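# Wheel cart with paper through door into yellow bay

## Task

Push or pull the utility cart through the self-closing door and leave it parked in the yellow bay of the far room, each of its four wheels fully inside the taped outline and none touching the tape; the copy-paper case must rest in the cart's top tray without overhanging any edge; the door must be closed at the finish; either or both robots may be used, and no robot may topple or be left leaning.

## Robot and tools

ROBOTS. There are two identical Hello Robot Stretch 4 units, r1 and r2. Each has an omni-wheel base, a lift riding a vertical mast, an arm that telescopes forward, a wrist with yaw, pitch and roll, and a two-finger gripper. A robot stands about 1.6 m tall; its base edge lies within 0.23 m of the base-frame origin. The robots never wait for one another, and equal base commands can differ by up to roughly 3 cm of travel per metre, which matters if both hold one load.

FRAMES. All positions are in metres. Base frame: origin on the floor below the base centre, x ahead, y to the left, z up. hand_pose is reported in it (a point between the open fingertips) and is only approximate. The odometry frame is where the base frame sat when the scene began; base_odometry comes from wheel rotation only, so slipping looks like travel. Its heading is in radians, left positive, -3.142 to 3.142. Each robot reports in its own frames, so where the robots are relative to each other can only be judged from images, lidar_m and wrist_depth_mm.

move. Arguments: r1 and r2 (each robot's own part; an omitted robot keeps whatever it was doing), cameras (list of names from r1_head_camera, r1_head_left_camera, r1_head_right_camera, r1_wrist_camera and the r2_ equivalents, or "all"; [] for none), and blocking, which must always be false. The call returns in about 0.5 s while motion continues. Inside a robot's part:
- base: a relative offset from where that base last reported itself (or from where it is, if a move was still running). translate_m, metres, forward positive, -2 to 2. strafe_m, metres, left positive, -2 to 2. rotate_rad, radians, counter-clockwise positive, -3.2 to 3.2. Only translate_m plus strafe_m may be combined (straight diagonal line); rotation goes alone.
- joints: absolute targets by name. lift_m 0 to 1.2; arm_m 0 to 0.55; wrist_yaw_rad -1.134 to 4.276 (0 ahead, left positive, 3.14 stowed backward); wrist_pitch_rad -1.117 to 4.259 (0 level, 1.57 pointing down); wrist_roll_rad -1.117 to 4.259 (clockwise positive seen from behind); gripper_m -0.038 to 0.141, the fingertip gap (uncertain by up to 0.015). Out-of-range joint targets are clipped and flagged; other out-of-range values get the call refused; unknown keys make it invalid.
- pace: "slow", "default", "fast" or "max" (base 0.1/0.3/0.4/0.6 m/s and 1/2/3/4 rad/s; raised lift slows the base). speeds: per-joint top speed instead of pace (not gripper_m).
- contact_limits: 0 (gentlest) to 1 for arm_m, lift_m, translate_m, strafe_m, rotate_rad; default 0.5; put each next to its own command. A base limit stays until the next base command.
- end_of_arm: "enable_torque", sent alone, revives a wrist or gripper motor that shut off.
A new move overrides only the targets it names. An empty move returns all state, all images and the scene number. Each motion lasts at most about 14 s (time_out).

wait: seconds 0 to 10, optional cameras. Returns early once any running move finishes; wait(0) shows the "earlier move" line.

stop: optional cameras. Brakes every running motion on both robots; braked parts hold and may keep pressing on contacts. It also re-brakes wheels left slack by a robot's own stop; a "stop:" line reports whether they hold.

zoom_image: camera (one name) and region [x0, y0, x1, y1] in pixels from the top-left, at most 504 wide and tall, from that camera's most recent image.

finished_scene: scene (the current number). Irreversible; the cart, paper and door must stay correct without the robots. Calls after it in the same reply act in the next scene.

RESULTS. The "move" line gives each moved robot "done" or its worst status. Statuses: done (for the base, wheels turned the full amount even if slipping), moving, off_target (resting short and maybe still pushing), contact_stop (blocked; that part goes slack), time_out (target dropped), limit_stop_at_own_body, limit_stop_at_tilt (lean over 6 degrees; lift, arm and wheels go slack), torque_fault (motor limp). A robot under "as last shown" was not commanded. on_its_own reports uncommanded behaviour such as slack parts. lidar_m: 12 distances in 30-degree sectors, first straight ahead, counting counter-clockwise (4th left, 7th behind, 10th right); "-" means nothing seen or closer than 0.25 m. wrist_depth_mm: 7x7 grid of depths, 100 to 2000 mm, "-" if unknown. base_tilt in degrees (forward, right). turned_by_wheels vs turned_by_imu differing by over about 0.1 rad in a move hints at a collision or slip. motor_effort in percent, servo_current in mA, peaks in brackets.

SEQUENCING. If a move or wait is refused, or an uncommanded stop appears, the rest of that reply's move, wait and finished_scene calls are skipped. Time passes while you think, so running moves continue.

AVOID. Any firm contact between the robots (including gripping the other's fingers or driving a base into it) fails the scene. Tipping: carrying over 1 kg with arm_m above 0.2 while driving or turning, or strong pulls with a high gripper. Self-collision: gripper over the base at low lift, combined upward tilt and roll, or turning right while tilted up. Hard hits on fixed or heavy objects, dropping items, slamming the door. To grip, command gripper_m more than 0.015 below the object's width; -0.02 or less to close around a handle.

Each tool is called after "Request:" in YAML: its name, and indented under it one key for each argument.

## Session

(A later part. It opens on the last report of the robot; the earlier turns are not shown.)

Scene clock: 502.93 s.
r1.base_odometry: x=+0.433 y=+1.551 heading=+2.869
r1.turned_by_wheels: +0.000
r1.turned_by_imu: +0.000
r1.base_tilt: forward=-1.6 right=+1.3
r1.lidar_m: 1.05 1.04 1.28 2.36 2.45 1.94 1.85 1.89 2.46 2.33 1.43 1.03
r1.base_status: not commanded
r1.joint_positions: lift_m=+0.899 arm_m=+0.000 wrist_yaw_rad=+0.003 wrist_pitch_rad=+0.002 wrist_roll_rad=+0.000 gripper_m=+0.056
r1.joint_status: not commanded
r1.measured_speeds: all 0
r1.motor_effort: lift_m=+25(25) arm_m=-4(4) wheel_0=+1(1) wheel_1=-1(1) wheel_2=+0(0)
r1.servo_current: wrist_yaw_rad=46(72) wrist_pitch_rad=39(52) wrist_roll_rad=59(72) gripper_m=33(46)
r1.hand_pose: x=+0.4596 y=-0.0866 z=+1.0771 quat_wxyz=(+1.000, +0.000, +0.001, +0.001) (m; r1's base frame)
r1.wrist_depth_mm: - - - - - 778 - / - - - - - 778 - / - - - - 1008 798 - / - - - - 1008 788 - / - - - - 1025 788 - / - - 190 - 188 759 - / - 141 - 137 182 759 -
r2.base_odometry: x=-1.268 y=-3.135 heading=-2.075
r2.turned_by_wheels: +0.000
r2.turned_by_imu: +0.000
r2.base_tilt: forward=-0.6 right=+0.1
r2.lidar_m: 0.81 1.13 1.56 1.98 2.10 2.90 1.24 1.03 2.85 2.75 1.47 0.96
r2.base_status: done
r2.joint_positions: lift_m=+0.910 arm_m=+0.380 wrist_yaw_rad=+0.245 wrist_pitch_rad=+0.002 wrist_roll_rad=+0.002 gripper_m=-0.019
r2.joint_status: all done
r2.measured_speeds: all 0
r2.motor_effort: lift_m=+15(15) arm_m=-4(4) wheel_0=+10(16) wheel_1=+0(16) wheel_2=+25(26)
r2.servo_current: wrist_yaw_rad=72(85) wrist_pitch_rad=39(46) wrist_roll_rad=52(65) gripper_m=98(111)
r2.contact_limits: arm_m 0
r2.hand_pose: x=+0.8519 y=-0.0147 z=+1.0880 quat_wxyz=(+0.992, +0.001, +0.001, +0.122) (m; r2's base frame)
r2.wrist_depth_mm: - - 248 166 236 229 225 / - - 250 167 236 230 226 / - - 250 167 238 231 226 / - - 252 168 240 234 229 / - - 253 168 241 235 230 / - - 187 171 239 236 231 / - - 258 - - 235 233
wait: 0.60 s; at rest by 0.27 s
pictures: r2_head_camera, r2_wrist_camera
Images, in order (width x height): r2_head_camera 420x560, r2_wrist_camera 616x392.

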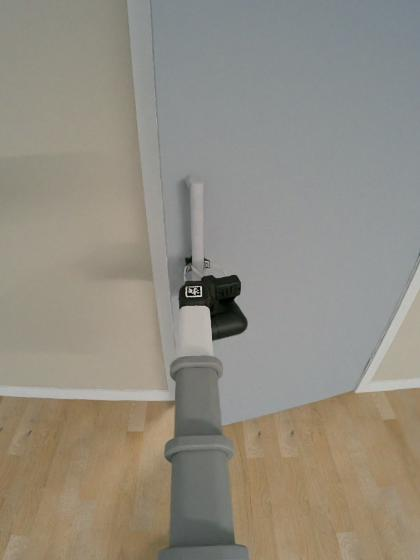

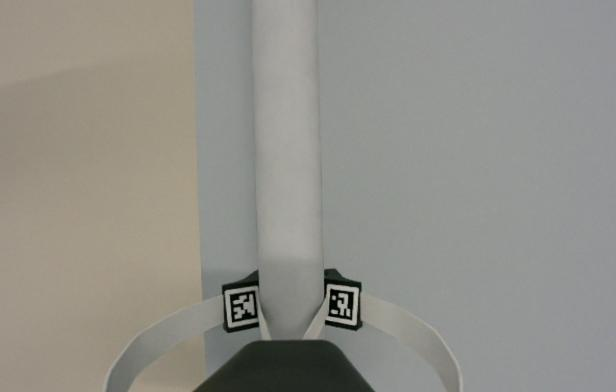

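Request:
move:
  blocking: false
  r2: {"base":{"translate_m":-0.2,"strafe_m":-0.168},"joints":{"wrist_yaw_rad":0.494},"speeds":{"wrist_yaw_rad":0.12},"pace":"slow"}

Request:
wait:
  seconds: 4

Request:
wait:
  seconds: 0.6
  cameras: ["r2_wrist_camera"]

Scene clock: 508.63 s.
move: r2 moving
r1: as last shown
r1.lidar_m: 1.09 1.06 1.26 2.36 2.45 1.97 1.84 1.92 2.47 2.33 1.39 1.02
r1.motor_effort: lift_m=+25(25) arm_m=-4(4) wheel_0=+0(1) wheel_1=-1(1) wheel_2=+0(0)
r1.servo_current: wrist_yaw_rad=52(65) wrist_pitch_rad=39(46) wrist_roll_rad=72(72) gripper_m=39(46)
r1.wrist_depth_mm: - - - - - 778 - / - - - - - 778 - / - - - - 1008 788 - / - - - - 1008 798 - / - - - - 1025 788 - / - - 190 - 187 768 - / - 140 - 137 182 768 -
r2.base_odometry: x=-1.270 y=-3.122 heading=-2.073
r2.turned_by_wheels: +0.002
r2.turned_by_imu: +0.003
r2.base_tilt: forward=-0.6 right=+0.1
r2.lidar_m: 0.76 1.14 1.59 2.00 2.11 2.88 1.17 1.03 2.84 2.74 1.51 0.98
r2.base_status: translate_m moving; strafe_m moving
r2.joint_positions: lift_m=+0.910 arm_m=+0.380 wrist_yaw_rad=+0.291 wrist_pitch_rad=+0.002 wrist_roll_rad=+0.002 gripper_m=-0.019
r2.joint_status: wrist_yaw_rad moving
r2.measured_speeds: translate_m=-0.040 strafe_m=-0.034 rotate_rad=+0.000 lift_m=+0.000 arm_m=+0.000 wrist_yaw_rad=+0.116 wrist_pitch_rad=+0.000 wrist_roll_rad=+0.000
r2.motor_effort: lift_m=+15(15) arm_m=-4(4) wheel_0=+11(18) wheel_1=-8(8) wheel_2=+25(27)
r2.servo_current: wrist_yaw_rad=85(124) wrist_pitch_rad=39(46) wrist_roll_rad=39(52) gripper_m=104(104)
r2.contact_limits: arm_m 0
r2.hand_pose: x=+0.8523 y=-0.0009 z=+1.0880 quat_wxyz=(+0.989, +0.001, +0.001, +0.145) (m; r2's base frame)
r2.wrist_depth_mm: - - 250 164 236 227 222 / - - 251 166 236 228 223 / - - 253 166 237 229 224 / - - 254 169 238 232 224 / - - 255 167 241 232 226 / - - 184 171 183 233 229 / - - - - 242 231 229
pictures: none

Scene clock: 512.03 s.
earlier move: r2 done
r1.base_odometry: x=+0.433 y=+1.551 heading=+2.869
r1.turned_by_wheels: +0.000
r1.turned_by_imu: +0.000
r1.base_tilt: forward=-1.6 right=+1.3
r1.lidar_m: 1.15 1.03 1.22 2.36 2.44 1.94 1.85 1.93 2.46 2.34 1.39 1.05
r1.base_status: not commanded
r1.joint_positions: lift_m=+0.899 arm_m=+0.000 wrist_yaw_rad=+0.003 wrist_pitch_rad=+0.002 wrist_roll_rad=+0.000 gripper_m=+0.056
r1.joint_status: not commanded
r1.measured_speeds: all 0
r1.motor_effort: lift_m=+25(25) arm_m=-4(4) wheel_0=+1(1) wheel_1=-1(1) wheel_2=+0(0)
r1.servo_current: wrist_yaw_rad=59(72) wrist_pitch_rad=39(52) wrist_roll_rad=65(72) gripper_m=39(46)
r1.hand_pose: x=+0.4596 y=-0.0866 z=+1.0771 quat_wxyz=(+1.000, +0.000, +0.001, +0.001) (m; r1's base frame)
r1.wrist_depth_mm: - - - - - 788 - / - - - - - 778 - / - - - - - 788 - / - - - - - 788 - / - - - - - 798 - / - - 190 - 187 759 - / - 140 - 136 - 750 -
r2.base_odometry: x=-1.319 y=-2.879 heading=-2.072
r2.turned_by_wheels: +0.001
r2.turned_by_imu: +0.029
r2.base_tilt: forward=-0.6 right=+0.1
r2.lidar_m: 0.79 1.35 1.91 2.14 2.30 3.28 0.82 0.87 2.66 2.58 1.72 1.04
r2.base_status: done
r2.joint_positions: lift_m=+0.910 arm_m=+0.380 wrist_yaw_rad=+0.508 wrist_pitch_rad=+0.002 wrist_roll_rad=+0.002 gripper_m=-0.019
r2.joint_status: all done
r2.measured_speeds: all 0
r2.motor_effort: lift_m=+15(15) arm_m=-5(5) wheel_0=+17(25) wheel_1=+0(9) wheel_2=+25(28)
r2.servo_current: wrist_yaw_rad=85(124) wrist_pitch_rad=46(46) wrist_roll_rad=46(59) gripper_m=98(111)
r2.contact_limits: arm_m 0
r2.hand_pose: x=+0.8455 y=+0.0639 z=+1.0880 quat_wxyz=(+0.968, +0.001, +0.001, +0.251) (m; r2's base frame)
r2.wrist_depth_mm: - - 251 166 233 223 216 / - - 255 167 234 224 217 / 1756 - 255 167 235 226 218 / 1756 - 254 168 237 227 220 / 1808 - 256 168 237 228 221 / - - 185 171 182 229 222 / - - 260 - 239 228 223
wait: 3.40 of 4 s (r2 has come to rest)
pictures: none

Scene clock: 512.63 s.
r1.base_odometry: x=+0.433 y=+1.551 heading=+2.869
r1.turned_by_wheels: +0.000
r1.turned_by_imu: +0.000
r1.base_tilt: forward=-1.6 right=+1.3
r1.lidar_m: 1.16 1.05 1.25 2.36 2.43 1.98 1.85 1.90 2.48 2.34 1.41 1.04
r1.base_status: not commanded
r1.joint_positions: lift_m=+0.899 arm_m=+0.000 wrist_yaw_rad=+0.003 wrist_pitch_rad=+0.002 wrist_roll_rad=+0.000 gripper_m=+0.056
r1.joint_status: not commanded
r1.measured_speeds: all 0
r1.motor_effort: lift_m=+25(25) arm_m=-4(4) wheel_0=+0(1) wheel_1=-1(1) wheel_2=+0(0)
r1.servo_current: wrist_yaw_rad=46(72) wrist_pitch_rad=46(52) wrist_roll_rad=52(72) gripper_m=46(46)
r1.hand_pose: x=+0.4596 y=-0.0866 z=+1.0771 quat_wxyz=(+1.000, +0.000, +0.001, +0.001) (m; r1's base frame)
r1.wrist_depth_mm: - - - - - 778 - / - - - - - 788 - / - - - - - 778 - / - - - - - 788 - / - - - - - 788 - / - - 189 - 188 768 - / - 140 - 137 - 750 -
r2.base_odometry: x=-1.319 y=-2.879 heading=-2.072
r2.turned_by_wheels: +0.000
r2.turned_by_imu: +0.000
r2.base_tilt: forward=-0.6 right=+0.0
r2.lidar_m: 0.80 1.33 1.90 2.16 2.30 3.27 0.84 0.87 2.63 2.56 1.71 1.04
r2.base_status: done
r2.joint_positions: lift_m=+0.910 arm_m=+0.380 wrist_yaw_rad=+0.508 wrist_pitch_rad=+0.002 wrist_roll_rad=+0.002 gripper_m=-0.019
r2.joint_status: all done
r2.measured_speeds: all 0
r2.motor_effort: lift_m=+14(15) arm_m=-5(5) wheel_0=+17(25) wheel_1=+0(9) wheel_2=+25(28)
r2.servo_current: wrist_yaw_rad=78(124) wrist_pitch_rad=39(46) wrist_roll_rad=39(59) gripper_m=98(111)
r2.contact_limits: arm_m 0
r2.hand_pose: x=+0.8455 y=+0.0639 z=+1.0880 quat_wxyz=(+0.968, +0.001, +0.001, +0.251) (m; r2's base frame)
r2.wrist_depth_mm: - - 252 166 233 224 216 / - - 253 166 233 224 218 / 1708 - 255 167 235 227 220 / 1708 - 255 167 236 227 220 / 1756 - 256 168 238 228 222 / - - 185 170 182 230 223 / - - 260 - 240 227 224
wait: 0.60 s; at rest by 0.27 s
pictures: r2_wrist_camera
Images, in order (width x height): r2_wrist_camera 616x392.

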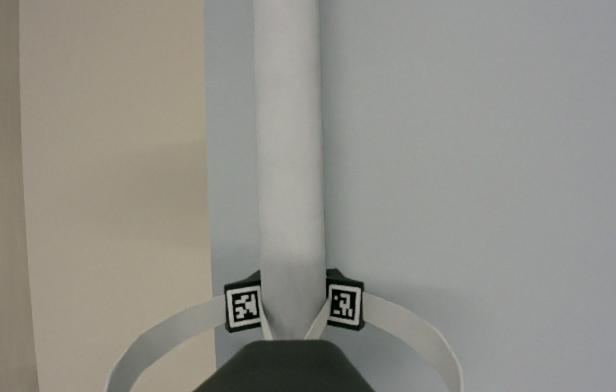

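Request:
move:
  blocking: false
  r2: {"base":{"translate_m":-0.144,"strafe_m":-0.207},"joints":{"wrist_yaw_rad":0.74},"speeds":{"wrist_yaw_rad":0.12},"pace":"slow"}

Request:
wait:
  seconds: 4

Request:
wait:
  seconds: 0.6
  cameras: ["r2_wrist_camera"]

Scene clock: 520.00 s.
move: r2 moving
r1: as last shown
r1.lidar_m: 1.15 1.03 1.24 2.38 2.43 1.97 1.85 1.94 2.48 2.34 1.38 1.04
r1.motor_effort: lift_m=+25(25) arm_m=-4(4) wheel_0=+1(1) wheel_1=-1(1) wheel_2=+0(0)
r1.servo_current: wrist_yaw_rad=65(65) wrist_pitch_rad=39(46) wrist_roll_rad=39(52) gripper_m=33(46)
r1.wrist_depth_mm: - - - - - 778 - / - - - - - 778 - / - - - - - 788 - / - - - - - 809 - / - - - - - 788 - / - - 190 - 188 768 - / - 140 - 137 - 768 -
r2.base_odometry: x=-1.324 y=-2.868 heading=-2.069
r2.turned_by_wheels: +0.003
r2.turned_by_imu: +0.003
r2.base_tilt: forward=-0.6 right=+0.1
r2.lidar_m: 0.81 1.35 1.93 2.18 2.30 3.28 0.83 0.84 2.66 2.57 1.74 1.06
r2.base_status: translate_m moving; strafe_m moving
r2.joint_positions: lift_m=+0.910 arm_m=+0.380 wrist_yaw_rad=+0.551 wrist_pitch_rad=+0.002 wrist_roll_rad=+0.002 gripper_m=-0.019
r2.joint_status: wrist_yaw_rad moving
r2.measured_speeds: translate_m=-0.027 strafe_m=-0.040 rotate_rad=+0.000 lift_m=+0.000 arm_m=+0.000 wrist_yaw_rad=+0.117 wrist_pitch_rad=+0.000 wrist_roll_rad=+0.000
r2.motor_effort: lift_m=+15(15) arm_m=-5(5) wheel_0=+15(19) wheel_1=-6(6) wheel_2=+25(28)
r2.servo_current: wrist_yaw_rad=91(111) wrist_pitch_rad=39(46) wrist_roll_rad=46(59) gripper_m=104(111)
r2.contact_limits: arm_m 0
r2.hand_pose: x=+0.8425 y=+0.0765 z=+1.0880 quat_wxyz=(+0.962, +0.001, +0.001, +0.272) (m; r2's base frame)
r2.wrist_depth_mm: - - 252 164 231 220 213 / 1808 - 254 167 233 222 214 / 1756 - 256 166 234 223 216 / 1756 - 258 170 235 226 217 / - - 258 168 237 225 219 / 1808 - 186 170 185 226 219 / - 137 - - 237 224 220
pictures: none

Scene clock: 524.00 s.
earlier move: r2 moving
r1.base_odometry: x=+0.433 y=+1.551 heading=+2.869
r1.turned_by_wheels: +0.000
r1.turned_by_imu: +0.000
r1.base_tilt: forward=-1.6 right=+1.3
r1.lidar_m: 1.22 1.06 1.26 2.38 2.44 1.96 1.86 1.93 2.48 2.32 1.42 1.04
r1.base_status: not commanded
r1.joint_positions: lift_m=+0.899 arm_m=+0.000 wrist_yaw_rad=+0.003 wrist_pitch_rad=+0.002 wrist_roll_rad=+0.000 gripper_m=+0.056
r1.joint_status: not commanded
r1.measured_speeds: all 0
r1.motor_effort: lift_m=+25(25) arm_m=-4(4) wheel_0=+1(1) wheel_1=-1(1) wheel_2=+0(0)
r1.servo_current: wrist_yaw_rad=39(72) wrist_pitch_rad=46(52) wrist_roll_rad=65(78) gripper_m=39(52)
r1.hand_pose: x=+0.4596 y=-0.0866 z=+1.0771 quat_wxyz=(+1.000, +0.000, +0.001, +0.001) (m; r1's base frame)
r1.wrist_depth_mm: - - - - - 768 - / - - - - - 778 - / - - - 1366 - 788 - / - - - 1397 - 798 - / - - - - - 798 - / - - 190 - 187 759 - / - 140 - 137 - 750 -
r2.base_odometry: x=-1.432 y=-2.654 heading=-2.069
r2.turned_by_wheels: +0.000
r2.turned_by_imu: +0.080
r2.base_tilt: forward=-0.7 right=+0.0
r2.lidar_m: 0.77 0.88 2.30 2.37 2.61 3.95 0.69 0.75 2.41 2.36 1.73 1.11
r2.base_status: translate_m moving; strafe_m moving
r2.joint_positions: lift_m=+0.910 arm_m=+0.380 wrist_yaw_rad=+0.752 wrist_pitch_rad=+0.002 wrist_roll_rad=+0.002 gripper_m=-0.019
r2.joint_status: all done
r2.measured_speeds: all 0
r2.motor_effort: lift_m=+15(15) arm_m=-8(8) wheel_0=+18(28) wheel_1=+5(8) wheel_2=+15(28)
r2.servo_current: wrist_yaw_rad=78(111) wrist_pitch_rad=39(52) wrist_roll_rad=59(65) gripper_m=98(111)
r2.contact_limits: arm_m 0
r2.hand_pose: x=+0.8215 y=+0.1331 z=+1.0880 quat_wxyz=(+0.930, +0.001, +0.001, +0.367) (m; r2's base frame)
r2.wrist_depth_mm: - - 262 165 225 209 199 / - - 263 166 228 211 202 / - - 265 166 229 213 203 / - - 267 170 230 214 204 / - - 267 167 232 214 205 / - - 186 171 183 216 206 / - - - - 231 211 207
wait: 4.00 s; no rest
pictures: none

Scene clock: 524.33 s.
earlier move: r2 done
r1.base_odometry: x=+0.433 y=+1.551 heading=+2.869
r1.turned_by_wheels: +0.000
r1.turned_by_imu: +0.000
r1.base_tilt: forward=-1.6 right=+1.3
r1.lidar_m: 1.24 1.03 1.25 2.37 2.45 1.98 1.84 1.91 2.48 2.34 1.38 1.03
r1.base_status: not commanded
r1.joint_positions: lift_m=+0.899 arm_m=+0.000 wrist_yaw_rad=+0.003 wrist_pitch_rad=+0.002 wrist_roll_rad=+0.000 gripper_m=+0.056
r1.joint_status: not commanded
r1.measured_speeds: all 0
r1.motor_effort: lift_m=+25(25) arm_m=-4(4) wheel_0=+1(1) wheel_1=-1(1) wheel_2=+0(0)
r1.servo_current: wrist_yaw_rad=46(72) wrist_pitch_rad=46(52) wrist_roll_rad=59(78) gripper_m=33(52)
r1.hand_pose: x=+0.4596 y=-0.0866 z=+1.0771 quat_wxyz=(+1.000, +0.000, +0.001, +0.001) (m; r1's base frame)
r1.wrist_depth_mm: - - - - - 768 - / - - - - - 788 - / - - - 1308 - 778 - / - - - 1336 - 788 - / - - - - - 788 - / - - 190 - 187 750 - / - 141 - 137 - 750 -
r2.base_odometry: x=-1.432 y=-2.654 heading=-2.069
r2.turned_by_wheels: +0.000
r2.turned_by_imu: +0.000
r2.base_tilt: forward=-0.6 right=+0.0
r2.lidar_m: 0.77 0.86 2.27 2.38 2.56 3.93 0.71 0.74 2.41 2.36 1.70 1.11
r2.base_status: done
r2.joint_positions: lift_m=+0.910 arm_m=+0.380 wrist_yaw_rad=+0.752 wrist_pitch_rad=+0.002 wrist_roll_rad=+0.002 gripper_m=-0.019
r2.joint_status: all done
r2.measured_speeds: all 0
r2.motor_effort: lift_m=+15(15) arm_m=-8(8) wheel_0=+13(28) wheel_1=+5(8) wheel_2=+15(28)
r2.servo_current: wrist_yaw_rad=72(111) wrist_pitch_rad=33(52) wrist_roll_rad=46(65) gripper_m=104(111)
r2.contact_limits: arm_m 0
r2.hand_pose: x=+0.8215 y=+0.1331 z=+1.0880 quat_wxyz=(+0.930, +0.001, +0.001, +0.367) (m; r2's base frame)
r2.wrist_depth_mm: - - 259 164 224 209 200 / - - 263 166 228 211 202 / - - 265 165 229 212 202 / - - 267 169 231 213 204 / - - 268 168 234 216 204 / - - 186 168 184 216 206 / - - - - 232 211 206
wait: 0.33 of 0.6 s (r2 has come to rest)
pictures: r2_wrist_camera
Images, in order (width x height): r2_wrist_camera 616x392.

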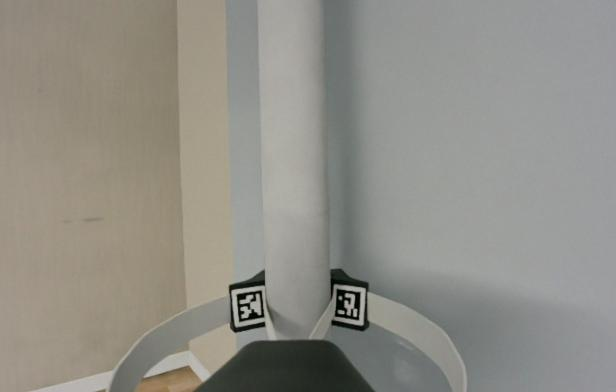

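Request:
move:
  blocking: false
  r2: {"base":{"translate_m":-0.17,"strafe_m":-0.15},"pace":"slow"}

Request:
wait:
  seconds: 4

Request:
wait:
  seconds: 0.6
  cameras: ["r2_wrist_camera","r2_head_camera","r2_head_left_camera"]

Scene clock: 537.37 s.
move: r2 moving
r1: as last shown
r1.lidar_m: 1.21 1.04 1.26 2.36 2.42 1.98 1.86 1.92 2.45 2.31 1.42 1.04
r1.servo_current: wrist_yaw_rad=46(52) wrist_pitch_rad=39(46) wrist_roll_rad=46(59) gripper_m=39(46)
r1.wrist_depth_mm: - - - - - 778 - / - - - - - 788 - / - - - 1308 - 788 - / - - - 1336 - 798 - / - - - - - 788 - / - - 190 - 187 768 - / - 140 - 137 - 759 -
r2.base_odometry: x=-1.435 y=-2.641 heading=-2.066
r2.turned_by_wheels: +0.003
r2.turned_by_imu: +0.004
r2.base_tilt: forward=-0.6 right=+0.0
r2.lidar_m: 0.77 0.87 2.30 2.38 2.59 4.02 0.68 0.75 2.39 2.37 1.74 1.13
r2.base_status: translate_m moving; strafe_m moving
r2.joint_positions: lift_m=+0.910 arm_m=+0.380 wrist_yaw_rad=+0.752 wrist_pitch_rad=+0.002 wrist_roll_rad=+0.002 gripper_m=-0.019
r2.joint_status: not commanded
r2.measured_speeds: translate_m=-0.038 strafe_m=-0.034 rotate_rad=+0.004 lift_m=+0.000 arm_m=+0.000 wrist_yaw_rad=+0.000 wrist_pitch_rad=+0.000 wrist_roll_rad=+0.000
r2.motor_effort: lift_m=+15(15) arm_m=-8(8) wheel_0=+21(21) wheel_1=-4(6) wheel_2=+24(26)
r2.servo_current: wrist_yaw_rad=59(78) wrist_pitch_rad=39(46) wrist_roll_rad=39(52) gripper_m=98(104)
r2.contact_limits: arm_m 0
r2.hand_pose: x=+0.8215 y=+0.1331 z=+1.0880 quat_wxyz=(+0.930, +0.001, +0.001, +0.367) (m; r2's base frame)
r2.wrist_depth_mm: - - 260 164 226 211 201 / - - 262 166 228 212 204 / - - 265 166 229 213 204 / - - 266 170 231 214 204 / - - 268 167 232 216 205 / - - 187 170 184 217 207 / - - - - 233 213 206
pictures: none

Scene clock: 540.37 s.
earlier move: r2 done
r1.base_odometry: x=+0.433 y=+1.551 heading=+2.869
r1.turned_by_wheels: +0.000
r1.turned_by_imu: +0.000
r1.base_tilt: forward=-1.6 right=+1.3
r1.lidar_m: 1.32 1.06 1.30 2.36 2.43 1.97 1.84 1.92 2.46 2.33 1.41 1.04
r1.base_status: not commanded
r1.joint_positions: lift_m=+0.899 arm_m=+0.000 wrist_yaw_rad=+0.003 wrist_pitch_rad=+0.002 wrist_roll_rad=+0.000 gripper_m=+0.056
r1.joint_status: not commanded
r1.measured_speeds: all 0
r1.motor_effort: lift_m=+25(25) arm_m=-4(4) wheel_0=+1(1) wheel_1=-1(1) wheel_2=+0(0)
r1.servo_current: wrist_yaw_rad=59(65) wrist_pitch_rad=46(52) wrist_roll_rad=39(65) gripper_m=39(52)
r1.hand_pose: x=+0.4596 y=-0.0866 z=+1.0771 quat_wxyz=(+1.000, +0.000, +0.001, +0.001) (m; r1's base frame)
r1.wrist_depth_mm: - - - - - 778 - / - - - - - 788 - / - - - - - 788 - / - - - - - 788 - / - - - - - 809 - / - - 190 - 187 768 - / - 140 - 143 - 750 -
r2.base_odometry: x=-1.483 y=-2.434 heading=-2.067
r2.turned_by_wheels: +0.000
r2.turned_by_imu: +0.035
r2.base_tilt: forward=-0.6 right=+0.1
r2.lidar_m: 0.77 0.83 2.54 2.56 2.80 0.57 0.56 2.72 2.20 2.20 1.86 1.24
r2.base_status: done
r2.joint_positions: lift_m=+0.910 arm_m=+0.380 wrist_yaw_rad=+0.752 wrist_pitch_rad=+0.002 wrist_roll_rad=+0.002 gripper_m=-0.019
r2.joint_status: not commanded
r2.measured_speeds: all 0
r2.motor_effort: lift_m=+15(15) arm_m=-8(9) wheel_0=+17(25) wheel_1=-1(6) wheel_2=+20(28)
r2.servo_current: wrist_yaw_rad=72(91) wrist_pitch_rad=39(46) wrist_roll_rad=46(65) gripper_m=98(104)
r2.contact_limits: arm_m 0
r2.hand_pose: x=+0.8216 y=+0.1331 z=+1.0880 quat_wxyz=(+0.930, +0.001, +0.001, +0.367) (m; r2's base frame)
r2.wrist_depth_mm: - - 253 164 234 226 220 / - - 253 166 236 228 222 / - - 254 165 236 229 224 / - - 256 168 238 230 224 / - - 258 167 240 231 225 / - - 187 168 182 232 226 / - - 262 - 242 230 228
wait: 3.00 of 4 s (r2 has come to rest)
pictures: none

Scene clock: 540.97 s.
r1.base_odometry: x=+0.433 y=+1.551 heading=+2.869
r1.turned_by_wheels: +0.000
r1.turned_by_imu: +0.000
r1.base_tilt: forward=-1.6 right=+1.3
r1.lidar_m: 1.30 1.05 1.27 2.36 2.42 1.96 1.85 1.95 2.47 2.33 1.39 1.04
r1.base_status: not commanded
r1.joint_positions: lift_m=+0.899 arm_m=+0.000 wrist_yaw_rad=+0.003 wrist_pitch_rad=+0.002 wrist_roll_rad=+0.000 gripper_m=+0.056
r1.joint_status: not commanded
r1.measured_speeds: all 0
r1.motor_effort: lift_m=+25(25) arm_m=-4(4) wheel_0=+0(1) wheel_1=-1(1) wheel_2=+0(0)
r1.servo_current: wrist_yaw_rad=52(65) wrist_pitch_rad=39(52) wrist_roll_rad=59(65) gripper_m=46(52)
r1.hand_pose: x=+0.4596 y=-0.0866 z=+1.0771 quat_wxyz=(+1.000, +0.000, +0.001, +0.001) (m; r1's base frame)
r1.wrist_depth_mm: - - - - - 778 - / - - - - - 778 - / - - - - - 798 - / - - - - - 778 - / - - - - - 798 - / - - 190 - 188 768 - / - 140 - 143 - 759 -
r2.base_odometry: x=-1.483 y=-2.434 heading=-2.067
r2.turned_by_wheels: +0.000
r2.turned_by_imu: +0.000
r2.base_tilt: forward=-0.6 right=+0.0
r2.lidar_m: 0.78 0.83 2.56 2.55 2.84 0.57 0.54 2.73 2.22 2.20 1.85 1.29
r2.base_status: done
r2.joint_positions: lift_m=+0.910 arm_m=+0.380 wrist_yaw_rad=+0.752 wrist_pitch_rad=+0.002 wrist_roll_rad=+0.002 gripper_m=-0.019
r2.joint_status: not commanded
r2.measured_speeds: all 0
r2.motor_effort: lift_m=+15(15) arm_m=-9(9) wheel_0=+17(25) wheel_1=-1(6) wheel_2=+20(28)
r2.servo_current: wrist_yaw_rad=72(91) wrist_pitch_rad=39(46) wrist_roll_rad=39(65) gripper_m=98(104)
r2.contact_limits: arm_m 0
r2.hand_pose: x=+0.8216 y=+0.1331 z=+1.0880 quat_wxyz=(+0.930, +0.001, +0.001, +0.367) (m; r2's base frame)
r2.wrist_depth_mm: - - 251 164 235 227 220 / - - 253 166 236 228 221 / - - 254 166 236 229 224 / - - 255 169 238 230 224 / - - 258 167 240 231 225 / - - 187 168 182 232 227 / - - 260 - 242 230 227
wait: 0.60 s; at rest by 0.27 s
pictures: r2_head_camera, r2_head_left_camera, r2_wrist_camera
Images, in order (width x height): r2_head_camera 420x560, r2_head_left_camera 420x672, r2_wrist_camera 616x392.

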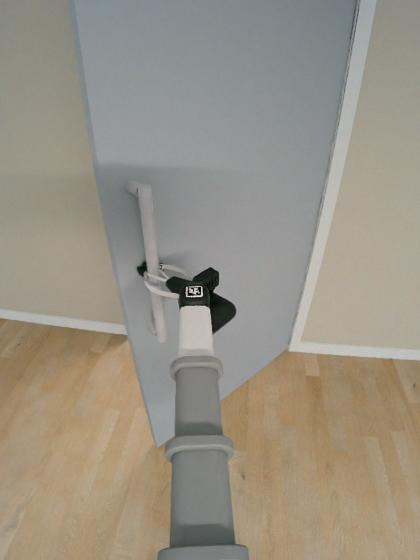

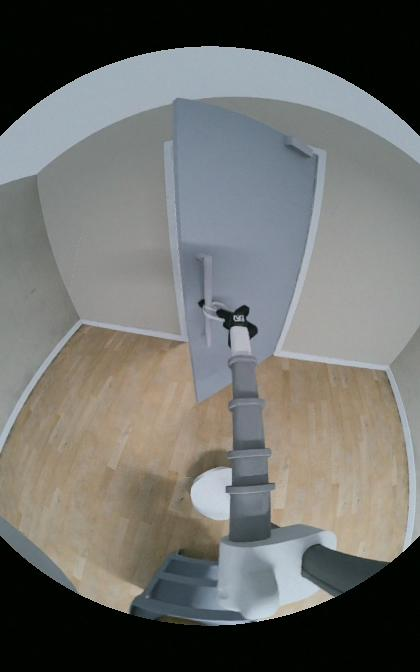

